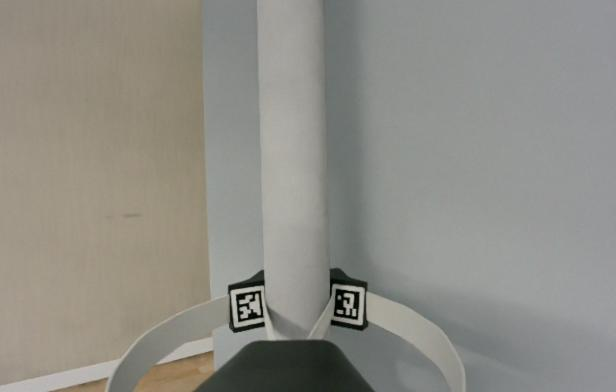

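Request:
move:
  blocking: false
  r2: {"base":{"translate_m":-0.12,"strafe_m":-0.208},"joints":{"wrist_yaw_rad":0.96},"speeds":{"wrist_yaw_rad":0.1},"pace":"slow"}

Request:
wait:
  seconds: 4

Request:
wait:
  seconds: 0.6
  cameras: ["r2_wrist_camera","r2_head_camera","r2_head_left_camera"]

Scene clock: 550.90 s.
move: r2 moving
r1: as last shown
r1.lidar_m: 1.31 1.06 1.28 2.37 2.44 1.97 1.85 1.91 2.47 2.35 1.39 1.03
r1.motor_effort: lift_m=+25(25) arm_m=-4(4) wheel_0=+1(1) wheel_1=-1(1) wheel_2=+0(0)
r1.servo_current: wrist_yaw_rad=39(65) wrist_pitch_rad=46(46) wrist_roll_rad=46(65) gripper_m=39(46)
r1.wrist_depth_mm: - - - - - 788 - / - - - - - 788 - / - - - - - 788 - / - - - - - 788 - / - - - - - 788 - / - - 190 - 187 759 - / - 141 - 143 - 759 -
r2.base_odometry: x=-1.489 y=-2.423 heading=-2.064
r2.turned_by_wheels: +0.002
r2.turned_by_imu: +0.003
r2.base_tilt: forward=-0.6 right=+0.0
r2.lidar_m: 0.76 0.81 2.57 2.54 2.84 0.56 0.54 2.69 2.19 2.18 1.86 1.23
r2.base_status: translate_m moving; strafe_m moving
r2.joint_positions: lift_m=+0.910 arm_m=+0.380 wrist_yaw_rad=+0.784 wrist_pitch_rad=+0.002 wrist_roll_rad=+0.002 gripper_m=-0.019
r2.joint_status: wrist_yaw_rad moving
r2.measured_speeds: translate_m=-0.024 strafe_m=-0.042 rotate_rad=-0.002 lift_m=+0.000 arm_m=+0.000 wrist_yaw_rad=+0.091 wrist_pitch_rad=+0.000 wrist_roll_rad=+0.000
r2.motor_effort: lift_m=+14(15) arm_m=-8(9) wheel_0=+13(19) wheel_1=-7(7) wheel_2=+21(23)
r2.servo_current: wrist_yaw_rad=72(85) wrist_pitch_rad=39(39) wrist_roll_rad=46(52) gripper_m=98(104)
r2.contact_limits: arm_m 0
r2.hand_pose: x=+0.8171 y=+0.1418 z=+1.0880 quat_wxyz=(+0.924, +0.001, +0.001, +0.382) (m; r2's base frame)
r2.wrist_depth_mm: - - 253 163 234 225 219 / - - 255 164 235 227 220 / - - 256 166 236 228 221 / - - 257 168 237 229 222 / - - 258 168 239 229 224 / - - 189 168 182 230 225 / - - 262 - 240 229 226
pictures: none

Scene clock: 554.07 s.
earlier move: r2 done
r1.base_odometry: x=+0.433 y=+1.551 heading=+2.869
r1.turned_by_wheels: +0.000
r1.turned_by_imu: +0.000
r1.base_tilt: forward=-1.6 right=+1.3
r1.lidar_m: 1.44 1.03 1.23 2.36 2.41 1.96 1.85 1.90 2.47 2.32 1.38 1.03
r1.base_status: not commanded
r1.joint_positions: lift_m=+0.899 arm_m=+0.000 wrist_yaw_rad=+0.003 wrist_pitch_rad=+0.002 wrist_roll_rad=+0.000 gripper_m=+0.056
r1.joint_status: not commanded
r1.measured_speeds: all 0
r1.motor_effort: lift_m=+25(25) arm_m=-4(4) wheel_0=+0(1) wheel_1=-1(1) wheel_2=+0(0)
r1.servo_current: wrist_yaw_rad=33(72) wrist_pitch_rad=39(52) wrist_roll_rad=52(65) gripper_m=39(46)
r1.hand_pose: x=+0.4596 y=-0.0866 z=+1.0771 quat_wxyz=(+1.000, +0.000, +0.001, +0.001) (m; r1's base frame)
r1.wrist_depth_mm: - - - - - 778 - / - - - - - 788 - / - - - - - 788 - / - - 1618 - - 788 - / - - - - - 798 - / - - 190 - 187 768 - / - 140 - 153 - 768 -
r2.base_odometry: x=-1.609 y=-2.230 heading=-2.064
r2.turned_by_wheels: +0.000
r2.turned_by_imu: +0.003
r2.base_tilt: forward=-0.6 right=+0.0
r2.lidar_m: 0.75 0.77 2.77 2.77 0.61 0.48 0.48 2.40 1.97 1.98 1.90 1.58
r2.base_status: done
r2.joint_positions: lift_m=+0.910 arm_m=+0.380 wrist_yaw_rad=+0.961 wrist_pitch_rad=+0.002 wrist_roll_rad=+0.002 gripper_m=-0.019
r2.joint_status: all done
r2.measured_speeds: all 0
r2.motor_effort: lift_m=+15(15) arm_m=-9(9) wheel_0=+14(19) wheel_1=-3(9) wheel_2=+18(23)
r2.servo_current: wrist_yaw_rad=46(85) wrist_pitch_rad=39(52) wrist_roll_rad=52(65) gripper_m=98(104)
r2.contact_limits: arm_m 0
r2.hand_pose: x=+0.7879 y=+0.1865 z=+1.0880 quat_wxyz=(+0.887, +0.000, +0.001, +0.462) (m; r2's base frame)
r2.wrist_depth_mm: - - 251 163 236 229 223 / - - 252 167 236 229 225 / - - 253 166 238 231 226 / - - 254 168 239 232 227 / - - 256 168 241 233 228 / - - 187 169 182 235 230 / - - 258 - 241 234 231
wait: 3.17 of 4 s (r2 has come to rest)
pictures: none

Scene clock: 554.67 s.
r1.base_odometry: x=+0.433 y=+1.551 heading=+2.869
r1.turned_by_wheels: +0.000
r1.turned_by_imu: +0.000
r1.base_tilt: forward=-1.5 right=+1.3
r1.lidar_m: 1.43 1.06 1.26 2.36 2.45 1.97 1.85 1.92 2.49 2.31 1.39 1.04
r1.base_status: not commanded
r1.joint_positions: lift_m=+0.899 arm_m=+0.000 wrist_yaw_rad=+0.003 wrist_pitch_rad=+0.002 wrist_roll_rad=+0.000 gripper_m=+0.056
r1.joint_status: not commanded
r1.measured_speeds: all 0
r1.motor_effort: lift_m=+25(25) arm_m=-4(4) wheel_0=+1(1) wheel_1=-1(1) wheel_2=+0(0)
r1.servo_current: wrist_yaw_rad=20(72) wrist_pitch_rad=39(52) wrist_roll_rad=52(65) gripper_m=39(46)
r1.hand_pose: x=+0.4596 y=-0.0866 z=+1.0771 quat_wxyz=(+1.000, +0.000, +0.001, +0.001) (m; r1's base frame)
r1.wrist_depth_mm: - - - - - 768 - / - - - - - 768 - / - - - - - 788 - / - - 1661 - - 788 - / - - - - - 798 - / - - 190 - 187 759 - / - 141 - 153 - 759 -
r2.base_odometry: x=-1.609 y=-2.230 heading=-2.064
r2.turned_by_wheels: +0.000
r2.turned_by_imu: +0.000
r2.base_tilt: forward=-0.6 right=+0.0
r2.lidar_m: 0.76 0.79 2.77 2.77 0.60 0.48 0.46 2.42 1.96 1.97 1.90 1.54
r2.base_status: done
r2.joint_positions: lift_m=+0.910 arm_m=+0.380 wrist_yaw_rad=+0.961 wrist_pitch_rad=+0.002 wrist_roll_rad=+0.002 gripper_m=-0.019
r2.joint_status: all done
r2.measured_speeds: all 0
r2.motor_effort: lift_m=+14(15) arm_m=-9(9) wheel_0=+14(19) wheel_1=-3(9) wheel_2=+17(23)
r2.servo_current: wrist_yaw_rad=46(85) wrist_pitch_rad=39(52) wrist_roll_rad=46(65) gripper_m=98(104)
r2.contact_limits: arm_m 0
r2.hand_pose: x=+0.7879 y=+0.1865 z=+1.0880 quat_wxyz=(+0.887, +0.000, +0.001, +0.462) (m; r2's base frame)
r2.wrist_depth_mm: - - 249 163 234 229 224 / - - 252 167 236 230 225 / - - 252 166 238 231 225 / - - 254 168 239 232 228 / - - 257 168 241 233 228 / - - 187 169 182 235 229 / - - 259 - 244 234 232
wait: 0.60 s; at rest by 0.27 s
pictures: r2_head_camera, r2_head_left_camera, r2_wrist_camera
Images, in order (width x height): r2_head_camera 420x560, r2_head_left_camera 420x672, r2_wrist_camera 616x392.

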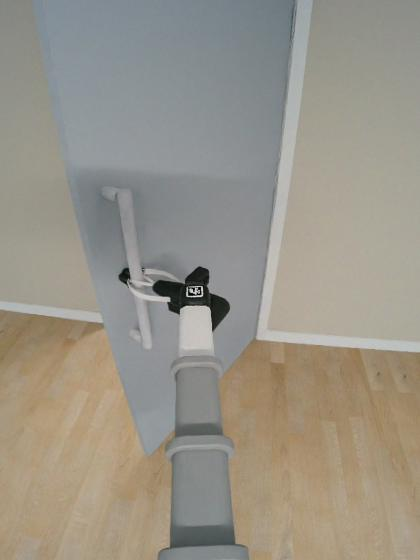

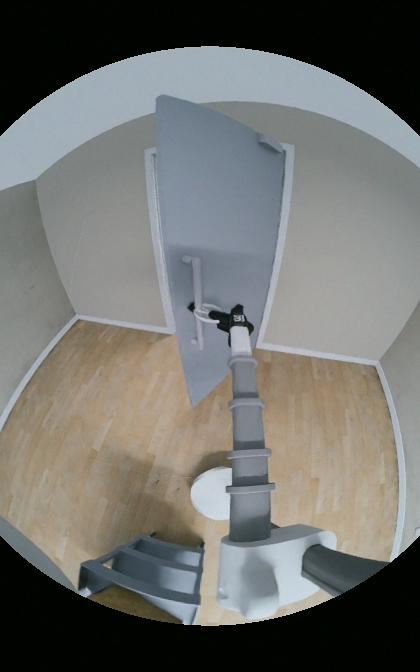

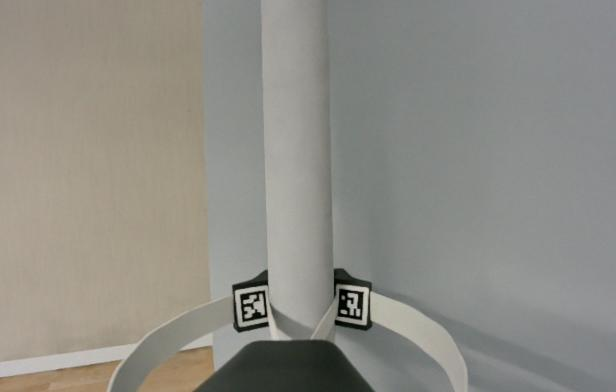

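Request:
move:
  blocking: false
  r2: {"base":{"translate_m":-0.03,"strafe_m":-0.24},"joints":{"wrist_yaw_rad":1.29},"speeds":{"wrist_yaw_rad":0.13},"pace":"slow"}

Request:
wait:
  seconds: 4

Request:
wait:
  seconds: 0.6
  cameras: ["r2_wrist_camera","r2_head_camera","r2_head_left_camera"]

Scene clock: 562.30 s.
move: r2 moving
r1: as last shown
r1.base_tilt: forward=-1.6 right=+1.3
r1.lidar_m: 1.42 1.05 1.26 2.36 2.44 1.97 1.85 1.93 2.49 2.34 1.39 1.03
r1.servo_current: wrist_yaw_rad=46(72) wrist_pitch_rad=39(52) wrist_roll_rad=46(59) gripper_m=39(46)
r1.wrist_depth_mm: - - - - - 788 - / - - - - - 788 - / - - - - - 788 - / - - 1661 - - 788 - / - - - - - 798 - / - - 190 - 187 768 - / - 140 - 154 - 750 -
r2.base_odometry: x=-1.620 y=-2.222 heading=-2.063
r2.turned_by_wheels: +0.002
r2.turned_by_imu: +0.002
r2.base_tilt: forward=-0.7 right=+0.1
r2.lidar_m: 0.74 0.79 2.79 2.77 0.59 0.47 0.50 2.43 1.97 1.95 1.92 1.56
r2.base_status: translate_m moving; strafe_m moving
r2.joint_positions: lift_m=+0.910 arm_m=+0.380 wrist_yaw_rad=+1.013 wrist_pitch_rad=+0.002 wrist_roll_rad=+0.002 gripper_m=-0.019
r2.joint_status: wrist_yaw_rad moving
r2.measured_speeds: translate_m=-0.007 strafe_m=-0.052 rotate_rad=+0.000 lift_m=+0.000 arm_m=+0.000 wrist_yaw_rad=+0.118 wrist_pitch_rad=+0.000 wrist_roll_rad=+0.000
r2.motor_effort: lift_m=+15(15) arm_m=-9(9) wheel_0=+16(18) wheel_1=-7(8) wheel_2=+18(18)
r2.servo_current: wrist_yaw_rad=46(91) wrist_pitch_rad=33(46) wrist_roll_rad=39(59) gripper_m=98(104)
r2.contact_limits: arm_m 0
r2.hand_pose: x=+0.7781 y=+0.1983 z=+1.0880 quat_wxyz=(+0.875, +0.000, +0.001, +0.485) (m; r2's base frame)
r2.wrist_depth_mm: - - 252 164 235 226 220 / - - 255 166 236 227 223 / - - 255 166 237 229 224 / - - 256 167 239 229 224 / - - 257 169 241 230 226 / - - 185 170 181 232 227 / - - 260 - 242 231 228
pictures: none

Scene clock: 565.43 s.
earlier move: r2 done
r1.base_odometry: x=+0.433 y=+1.551 heading=+2.869
r1.turned_by_wheels: +0.000
r1.turned_by_imu: +0.000
r1.base_tilt: forward=-1.6 right=+1.3
r1.lidar_m: 1.56 1.05 1.25 2.36 2.44 1.97 1.84 1.93 2.48 2.33 1.40 1.05
r1.base_status: not commanded
r1.joint_positions: lift_m=+0.899 arm_m=+0.000 wrist_yaw_rad=+0.003 wrist_pitch_rad=+0.002 wrist_roll_rad=+0.000 gripper_m=+0.056
r1.joint_status: not commanded
r1.measured_speeds: all 0
r1.motor_effort: lift_m=+25(25) arm_m=-4(4) wheel_0=+1(1) wheel_1=-1(1) wheel_2=+0(0)
r1.servo_current: wrist_yaw_rad=59(72) wrist_pitch_rad=33(52) wrist_roll_rad=39(59) gripper_m=39(46)
r1.hand_pose: x=+0.4596 y=-0.0866 z=+1.0771 quat_wxyz=(+1.000, +0.000, +0.001, +0.001) (m; r1's base frame)
r1.wrist_depth_mm: - - - - - 788 - / - - - - - 778 - / - - - - - 788 - / - - - - - 798 - / - - - - - 788 - / - - 190 - 187 759 - / - 140 1708 154 - 759 -
r2.base_odometry: x=-1.806 y=-2.090 heading=-2.061
r2.turned_by_wheels: +0.001
r2.turned_by_imu: +0.006
r2.base_tilt: forward=-0.7 right=+0.0
r2.lidar_m: 0.85 0.70 2.79 3.00 0.61 0.55 4.07 2.14 1.75 1.73 1.89 1.57
r2.base_status: done
r2.joint_positions: lift_m=+0.910 arm_m=+0.380 wrist_yaw_rad=+1.297 wrist_pitch_rad=+0.002 wrist_roll_rad=+0.002 gripper_m=-0.019
r2.joint_status: all done
r2.measured_speeds: all 0
r2.motor_effort: lift_m=+15(15) arm_m=-6(9) wheel_0=+19(24) wheel_1=+2(9) wheel_2=+16(19)
r2.servo_current: wrist_yaw_rad=52(91) wrist_pitch_rad=39(46) wrist_roll_rad=52(59) gripper_m=91(111)
r2.contact_limits: arm_m 0
r2.hand_pose: x=+0.7133 y=+0.2539 z=+1.0880 quat_wxyz=(+0.797, +0.000, +0.001, +0.604) (m; r2's base frame)
r2.wrist_depth_mm: - - 260 166 228 214 206 / - - 262 166 229 216 - / - - - 167 231 217 207 / - - - 167 233 218 209 / - - - 167 233 219 210 / - - 187 171 183 220 211 / - - - - 234 216 212
wait: 3.13 of 4 s (r2 has come to rest)
pictures: none

Scene clock: 566.03 s.
r1.base_odometry: x=+0.433 y=+1.551 heading=+2.869
r1.turned_by_wheels: +0.000
r1.turned_by_imu: +0.000
r1.base_tilt: forward=-1.6 right=+1.3
r1.lidar_m: 1.57 1.05 1.27 2.37 2.45 1.96 1.85 1.90 2.46 2.33 1.40 1.04
r1.base_status: not commanded
r1.joint_positions: lift_m=+0.899 arm_m=+0.000 wrist_yaw_rad=+0.003 wrist_pitch_rad=+0.002 wrist_roll_rad=+0.000 gripper_m=+0.056
r1.joint_status: not commanded
r1.measured_speeds: all 0
r1.motor_effort: lift_m=+25(25) arm_m=-4(4) wheel_0=+1(1) wheel_1=-1(1) wheel_2=+0(0)
r1.servo_current: wrist_yaw_rad=39(72) wrist_pitch_rad=39(52) wrist_roll_rad=65(59) gripper_m=39(46)
r1.hand_pose: x=+0.4596 y=-0.0866 z=+1.0771 quat_wxyz=(+1.000, +0.000, +0.001, +0.001) (m; r1's base frame)
r1.wrist_depth_mm: - - - - - 768 - / - - - - - 778 - / - - - - - 798 - / - - - - - 788 - / - - - - - 788 - / - - 190 - 187 768 - / - 140 1708 153 - 759 -
r2.base_odometry: x=-1.806 y=-2.090 heading=-2.061
r2.turned_by_wheels: +0.000
r2.turned_by_imu: +0.000
r2.base_tilt: forward=-0.7 right=+0.0
r2.lidar_m: 0.86 0.71 2.78 3.04 0.61 0.56 4.07 2.14 1.76 1.73 1.86 1.56
r2.base_status: done
r2.joint_positions: lift_m=+0.910 arm_m=+0.380 wrist_yaw_rad=+1.297 wrist_pitch_rad=+0.002 wrist_roll_rad=+0.002 gripper_m=-0.019
r2.joint_status: all done
r2.measured_speeds: all 0
r2.motor_effort: lift_m=+15(15) arm_m=-7(9) wheel_0=+19(24) wheel_1=+2(9) wheel_2=+16(19)
r2.servo_current: wrist_yaw_rad=46(91) wrist_pitch_rad=46(46) wrist_roll_rad=46(59) gripper_m=98(111)
r2.contact_limits: arm_m 0
r2.hand_pose: x=+0.7133 y=+0.2539 z=+1.0880 quat_wxyz=(+0.797, +0.000, +0.001, +0.604) (m; r2's base frame)
r2.wrist_depth_mm: - - 260 165 228 214 205 / - - 262 165 229 215 - / - - - 166 230 217 208 / - - - 168 233 218 208 / - - - 167 234 219 210 / - - 186 171 184 220 211 / - - - - 233 215 212
wait: 0.60 s; at rest by 0.27 s
pictures: r2_head_camera, r2_head_left_camera, r2_wrist_camera
Images, in order (width x height): r2_head_camera 420x560, r2_head_left_camera 420x672, r2_wrist_camera 616x392.

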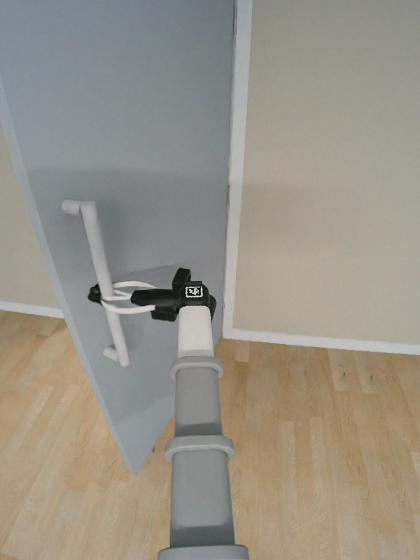

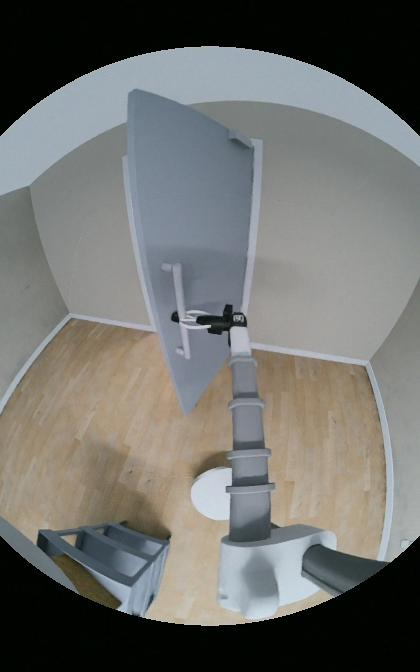

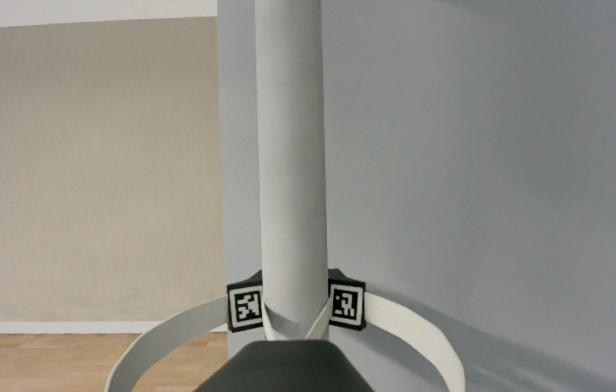

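Request:
move:
  blocking: false
  r2: {"base":{"translate_m":-0.055,"strafe_m":-0.235},"joints":{"wrist_yaw_rad":1.36},"speeds":{"wrist_yaw_rad":0.1},"pace":"slow"}

Request:
wait:
  seconds: 4

Request:
wait:
  seconds: 0.6
  cameras: ["r2_wrist_camera","r2_head_camera","r2_head_left_camera"]

Scene clock: 572.33 s.
move: r2 moving
r1: as last shown
r1.lidar_m: 1.59 1.07 1.26 2.36 2.45 1.98 1.83 1.91 2.47 2.34 1.40 1.05
r1.servo_current: wrist_yaw_rad=65(65) wrist_pitch_rad=39(52) wrist_roll_rad=33(59) gripper_m=39(46)
r1.wrist_depth_mm: - - - - - 788 - / - - - - - 778 - / - - - - - 798 - / - - - - - 788 - / - - - - - 788 - / - - 190 - 187 759 - / - 141 1756 153 - 759 -
r2.base_odometry: x=-1.816 y=-2.082 heading=-2.059
r2.turned_by_wheels: +0.002
r2.turned_by_imu: +0.003
r2.base_tilt: forward=-0.6 right=+0.0
r2.lidar_m: 0.88 0.71 2.80 3.03 0.60 0.54 4.00 2.11 1.74 1.71 1.87 1.56
r2.base_status: translate_m moving; strafe_m moving
r2.joint_positions: lift_m=+0.910 arm_m=+0.380 wrist_yaw_rad=+1.332 wrist_pitch_rad=+0.002 wrist_roll_rad=+0.002 gripper_m=-0.019
r2.joint_status: wrist_yaw_rad moving
r2.measured_speeds: translate_m=-0.011 strafe_m=-0.050 rotate_rad=-0.004 lift_m=+0.000 arm_m=+0.000 wrist_yaw_rad=+0.088 wrist_pitch_rad=+0.000 wrist_roll_rad=+0.000
r2.motor_effort: lift_m=+15(15) arm_m=-6(7) wheel_0=+19(24) wheel_1=-5(5) wheel_2=+17(19)
r2.servo_current: wrist_yaw_rad=65(72) wrist_pitch_rad=39(46) wrist_roll_rad=46(59) gripper_m=104(104)
r2.contact_limits: arm_m 0
r2.hand_pose: x=+0.7041 y=+0.2596 z=+1.0880 quat_wxyz=(+0.786, +0.000, +0.001, +0.618) (m; r2's base frame)
r2.wrist_depth_mm: - - - 163 227 214 204 / - - - 164 229 215 - / - - - 166 231 217 206 / - - - 168 233 218 208 / - - - 169 234 219 210 / - - 188 168 182 219 211 / - - - - 234 216 211
pictures: none

Scene clock: 575.47 s.
earlier move: r2 done
r1.base_odometry: x=+0.433 y=+1.551 heading=+2.869
r1.turned_by_wheels: +0.000
r1.turned_by_imu: +0.000
r1.base_tilt: forward=-1.6 right=+1.3
r1.lidar_m: 2.04 1.05 1.25 2.36 2.45 1.97 1.84 1.92 2.48 2.33 1.41 1.02
r1.base_status: not commanded
r1.joint_positions: lift_m=+0.899 arm_m=+0.000 wrist_yaw_rad=+0.003 wrist_pitch_rad=+0.002 wrist_roll_rad=+0.000 gripper_m=+0.056
r1.joint_status: not commanded
r1.measured_speeds: all 0
r1.motor_effort: lift_m=+25(25) arm_m=-4(4) wheel_0=+0(1) wheel_1=-1(1) wheel_2=+0(0)
r1.servo_current: wrist_yaw_rad=46(78) wrist_pitch_rad=39(52) wrist_roll_rad=46(72) gripper_m=39(52)
r1.hand_pose: x=+0.4596 y=-0.0866 z=+1.0771 quat_wxyz=(+1.000, +0.000, +0.001, +0.001) (m; r1's base frame)
r1.wrist_depth_mm: - - - - - 768 - / - - - - - 788 - / - - - - - 798 - / - 1756 - - - 788 - / - - - - - 798 - / - - 193 - 187 768 - / - 151 - 153 - 759 -
r2.base_odometry: x=-1.988 y=-1.932 heading=-2.059
r2.turned_by_wheels: +0.000
r2.turned_by_imu: +0.005
r2.base_tilt: forward=-0.7 right=+0.0
r2.lidar_m: 0.93 0.68 2.84 3.26 0.66 0.82 3.60 1.82 1.50 1.49 1.70 1.58
r2.base_status: done
r2.joint_positions: lift_m=+0.910 arm_m=+0.380 wrist_yaw_rad=+1.365 wrist_pitch_rad=+0.002 wrist_roll_rad=+0.002 gripper_m=-0.019
r2.joint_status: all done
r2.measured_speeds: all 0
r2.motor_effort: lift_m=+15(15) arm_m=-6(7) wheel_0=+16(25) wheel_1=+1(7) wheel_2=+13(19)
r2.servo_current: wrist_yaw_rad=46(72) wrist_pitch_rad=39(46) wrist_roll_rad=52(65) gripper_m=98(104)
r2.contact_limits: arm_m 0
r2.hand_pose: x=+0.6954 y=+0.2645 z=+1.0880 quat_wxyz=(+0.776, +0.000, +0.001, +0.631) (m; r2's base frame)
r2.wrist_depth_mm: - - 248 164 237 232 227 / - - 249 165 237 232 228 / - - 252 166 240 235 231 / - - 252 168 241 235 232 / - - 253 167 243 237 232 / - - 187 171 183 237 234 / - - 257 - 244 236 236
wait: 3.13 of 4 s (r2 has come to rest)
pictures: none

Scene clock: 576.07 s.
r1.base_odometry: x=+0.433 y=+1.551 heading=+2.869
r1.turned_by_wheels: +0.000
r1.turned_by_imu: +0.000
r1.base_tilt: forward=-1.6 right=+1.3
r1.lidar_m: 2.04 1.06 1.26 2.37 2.45 1.97 1.85 1.91 2.48 2.32 1.38 1.02
r1.base_status: not commanded
r1.joint_positions: lift_m=+0.899 arm_m=+0.000 wrist_yaw_rad=+0.003 wrist_pitch_rad=+0.002 wrist_roll_rad=+0.000 gripper_m=+0.056
r1.joint_status: not commanded
r1.measured_speeds: all 0
r1.motor_effort: lift_m=+25(25) arm_m=-4(4) wheel_0=+1(1) wheel_1=-1(1) wheel_2=+0(0)
r1.servo_current: wrist_yaw_rad=52(78) wrist_pitch_rad=39(52) wrist_roll_rad=39(72) gripper_m=46(52)
r1.hand_pose: x=+0.4596 y=-0.0866 z=+1.0771 quat_wxyz=(+1.000, +0.000, +0.001, +0.001) (m; r1's base frame)
r1.wrist_depth_mm: - - - - - 778 - / - - - - - 778 - / - - - - - 788 - / - 1756 - - - 778 - / - - - - - 809 - / - - 193 - 187 759 - / - 151 - 153 - 759 -
r2.base_odometry: x=-1.988 y=-1.932 heading=-2.059
r2.turned_by_wheels: +0.000
r2.turned_by_imu: +0.000
r2.base_tilt: forward=-0.7 right=+0.0
r2.lidar_m: 0.92 0.70 2.84 3.25 0.68 0.81 3.59 1.81 1.52 1.49 1.68 1.55
r2.base_status: done
r2.joint_positions: lift_m=+0.910 arm_m=+0.380 wrist_yaw_rad=+1.365 wrist_pitch_rad=+0.002 wrist_roll_rad=+0.002 gripper_m=-0.019
r2.joint_status: all done
r2.measured_speeds: all 0
r2.motor_effort: lift_m=+14(15) arm_m=-6(7) wheel_0=+16(25) wheel_1=+1(7) wheel_2=+13(19)
r2.servo_current: wrist_yaw_rad=39(72) wrist_pitch_rad=46(46) wrist_roll_rad=46(65) gripper_m=104(104)
r2.contact_limits: arm_m 0
r2.hand_pose: x=+0.6954 y=+0.2645 z=+1.0880 quat_wxyz=(+0.776, +0.000, +0.001, +0.631) (m; r2's base frame)
r2.wrist_depth_mm: - - 248 165 237 232 228 / - - 249 165 237 233 229 / - - 252 166 240 234 230 / - - 252 168 241 236 232 / - - 253 167 242 237 232 / - - 187 171 184 237 234 / - - 257 - 244 237 236
wait: 0.60 s; at rest by 0.27 s
pictures: r2_head_camera, r2_head_left_camera, r2_wrist_camera
Images, in order (width x height): r2_head_camera 420x560, r2_head_left_camera 420x672, r2_wrist_camera 616x392.

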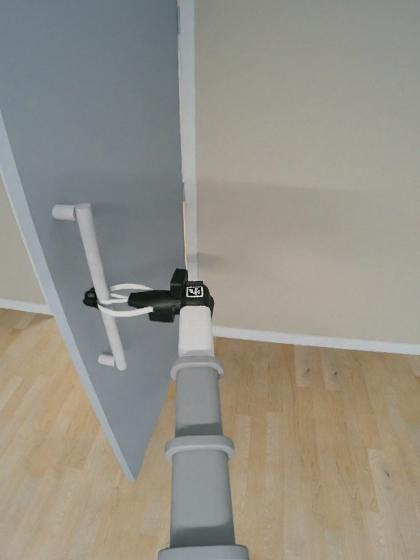

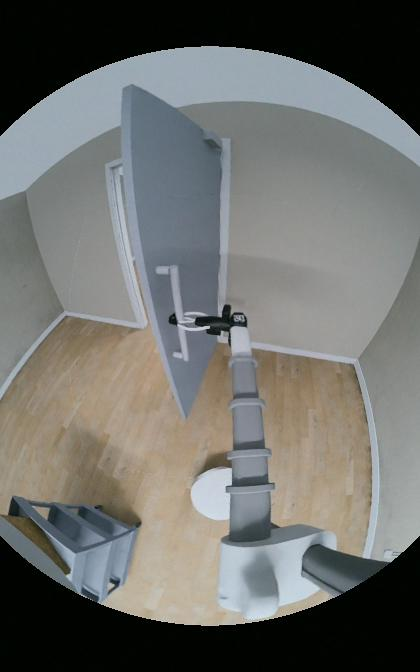

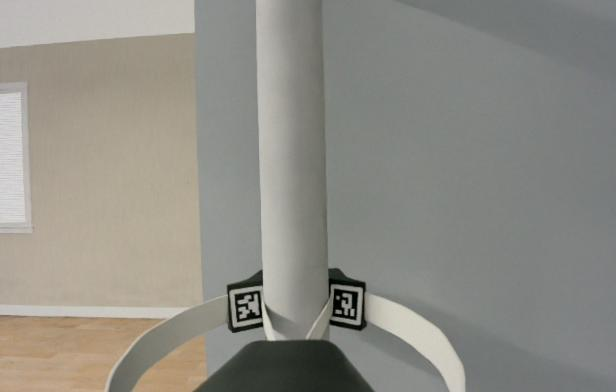

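Request:
wait:
  seconds: 0
  cameras: ["r1_head_camera", "r1_head_left_camera", "r1_head_right_camera", "r2_head_camera"]

Scene clock: 624.43 s.
r1.base_odometry: x=+0.433 y=+1.551 heading=+2.869
r1.turned_by_wheels: +0.000
r1.turned_by_imu: +0.000
r1.base_tilt: forward=-1.6 right=+1.3
r1.lidar_m: 2.08 1.05 1.25 2.38 2.44 1.98 1.86 1.92 2.48 2.34 1.41 1.05
r1.base_status: not commanded
r1.joint_positions: lift_m=+0.899 arm_m=+0.000 wrist_yaw_rad=+0.003 wrist_pitch_rad=+0.002 wrist_roll_rad=+0.000 gripper_m=+0.056
r1.joint_status: not commanded
r1.measured_speeds: all 0
r1.motor_effort: lift_m=+25(25) arm_m=-4(4) wheel_0=+0(1) wheel_1=-1(1) wheel_2=+0(0)
r1.servo_current: wrist_yaw_rad=46(78) wrist_pitch_rad=39(52) wrist_roll_rad=39(72) gripper_m=39(52)
r1.hand_pose: x=+0.4596 y=-0.0866 z=+1.0771 quat_wxyz=(+1.000, +0.000, +0.001, +0.001) (m; r1's base frame)
r1.wrist_depth_mm: - - - - - 788 - / - - - - - 778 - / - - - - - 798 - / - 1756 - - - 798 - / - - - - - 788 - / - - 194 - 187 768 - / - 151 - 153 - 768 -
r2.base_odometry: x=-1.988 y=-1.932 heading=-2.059
r2.turned_by_wheels: +0.000
r2.turned_by_imu: +0.000
r2.base_tilt: forward=-0.6 right=+0.0
r2.lidar_m: 0.97 0.70 2.82 3.26 0.69 0.83 3.58 1.81 1.51 1.49 1.70 1.58
r2.base_status: done
r2.joint_positions: lift_m=+0.910 arm_m=+0.380 wrist_yaw_rad=+1.365 wrist_pitch_rad=+0.002 wrist_roll_rad=+0.002 gripper_m=-0.019
r2.joint_status: all done
r2.measured_speeds: all 0
r2.motor_effort: lift_m=+15(15) arm_m=-6(7) wheel_0=+17(25) wheel_1=+0(7) wheel_2=+13(19)
r2.servo_current: wrist_yaw_rad=52(72) wrist_pitch_rad=39(46) wrist_roll_rad=39(65) gripper_m=91(104)
r2.contact_limits: arm_m 0
r2.hand_pose: x=+0.6954 y=+0.2645 z=+1.0880 quat_wxyz=(+0.776, +0.000, +0.001, +0.631) (m; r2's base frame)
r2.wrist_depth_mm: - - 248 164 237 232 228 / - - 248 166 237 232 229 / - - 250 166 240 234 230 / - - 252 168 242 235 231 / - - 253 167 243 236 233 / - - 188 172 183 237 235 / - - 257 - 244 236 235
pictures: r1_head_camera, r1_head_left_camera, r1_head_right_camera, r2_head_camera
Images, in order (width x height): r1_head_camera 420x560, r1_head_left_camera 420x672, r1_head_right_camera 420x672, r2_head_camera 420x560.

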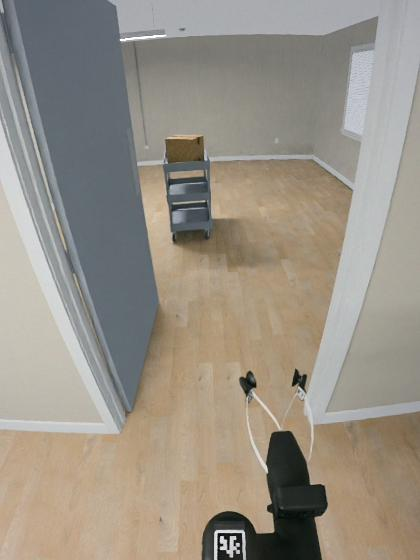

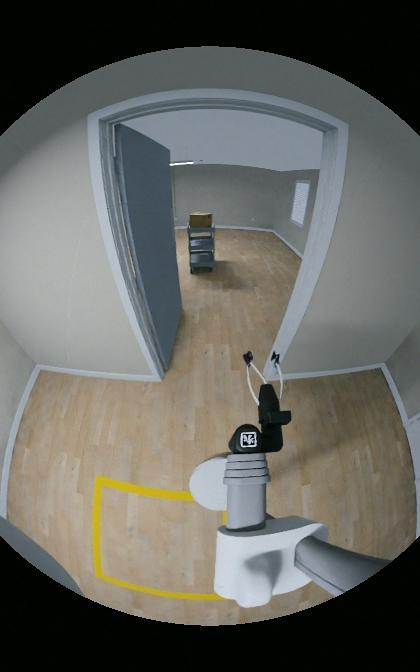

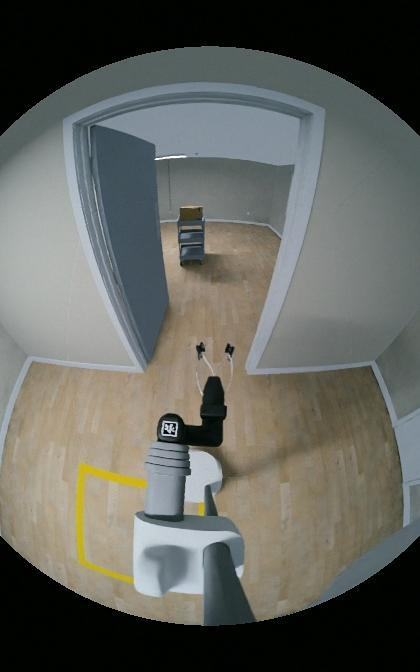

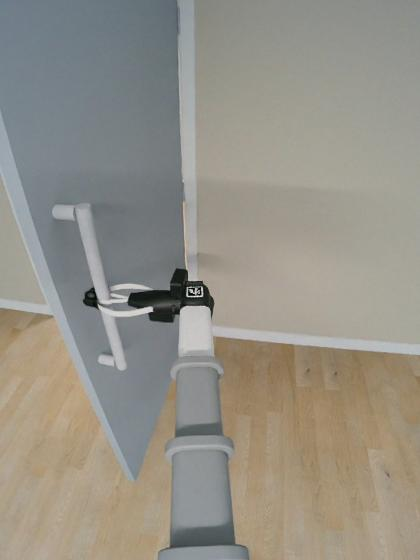

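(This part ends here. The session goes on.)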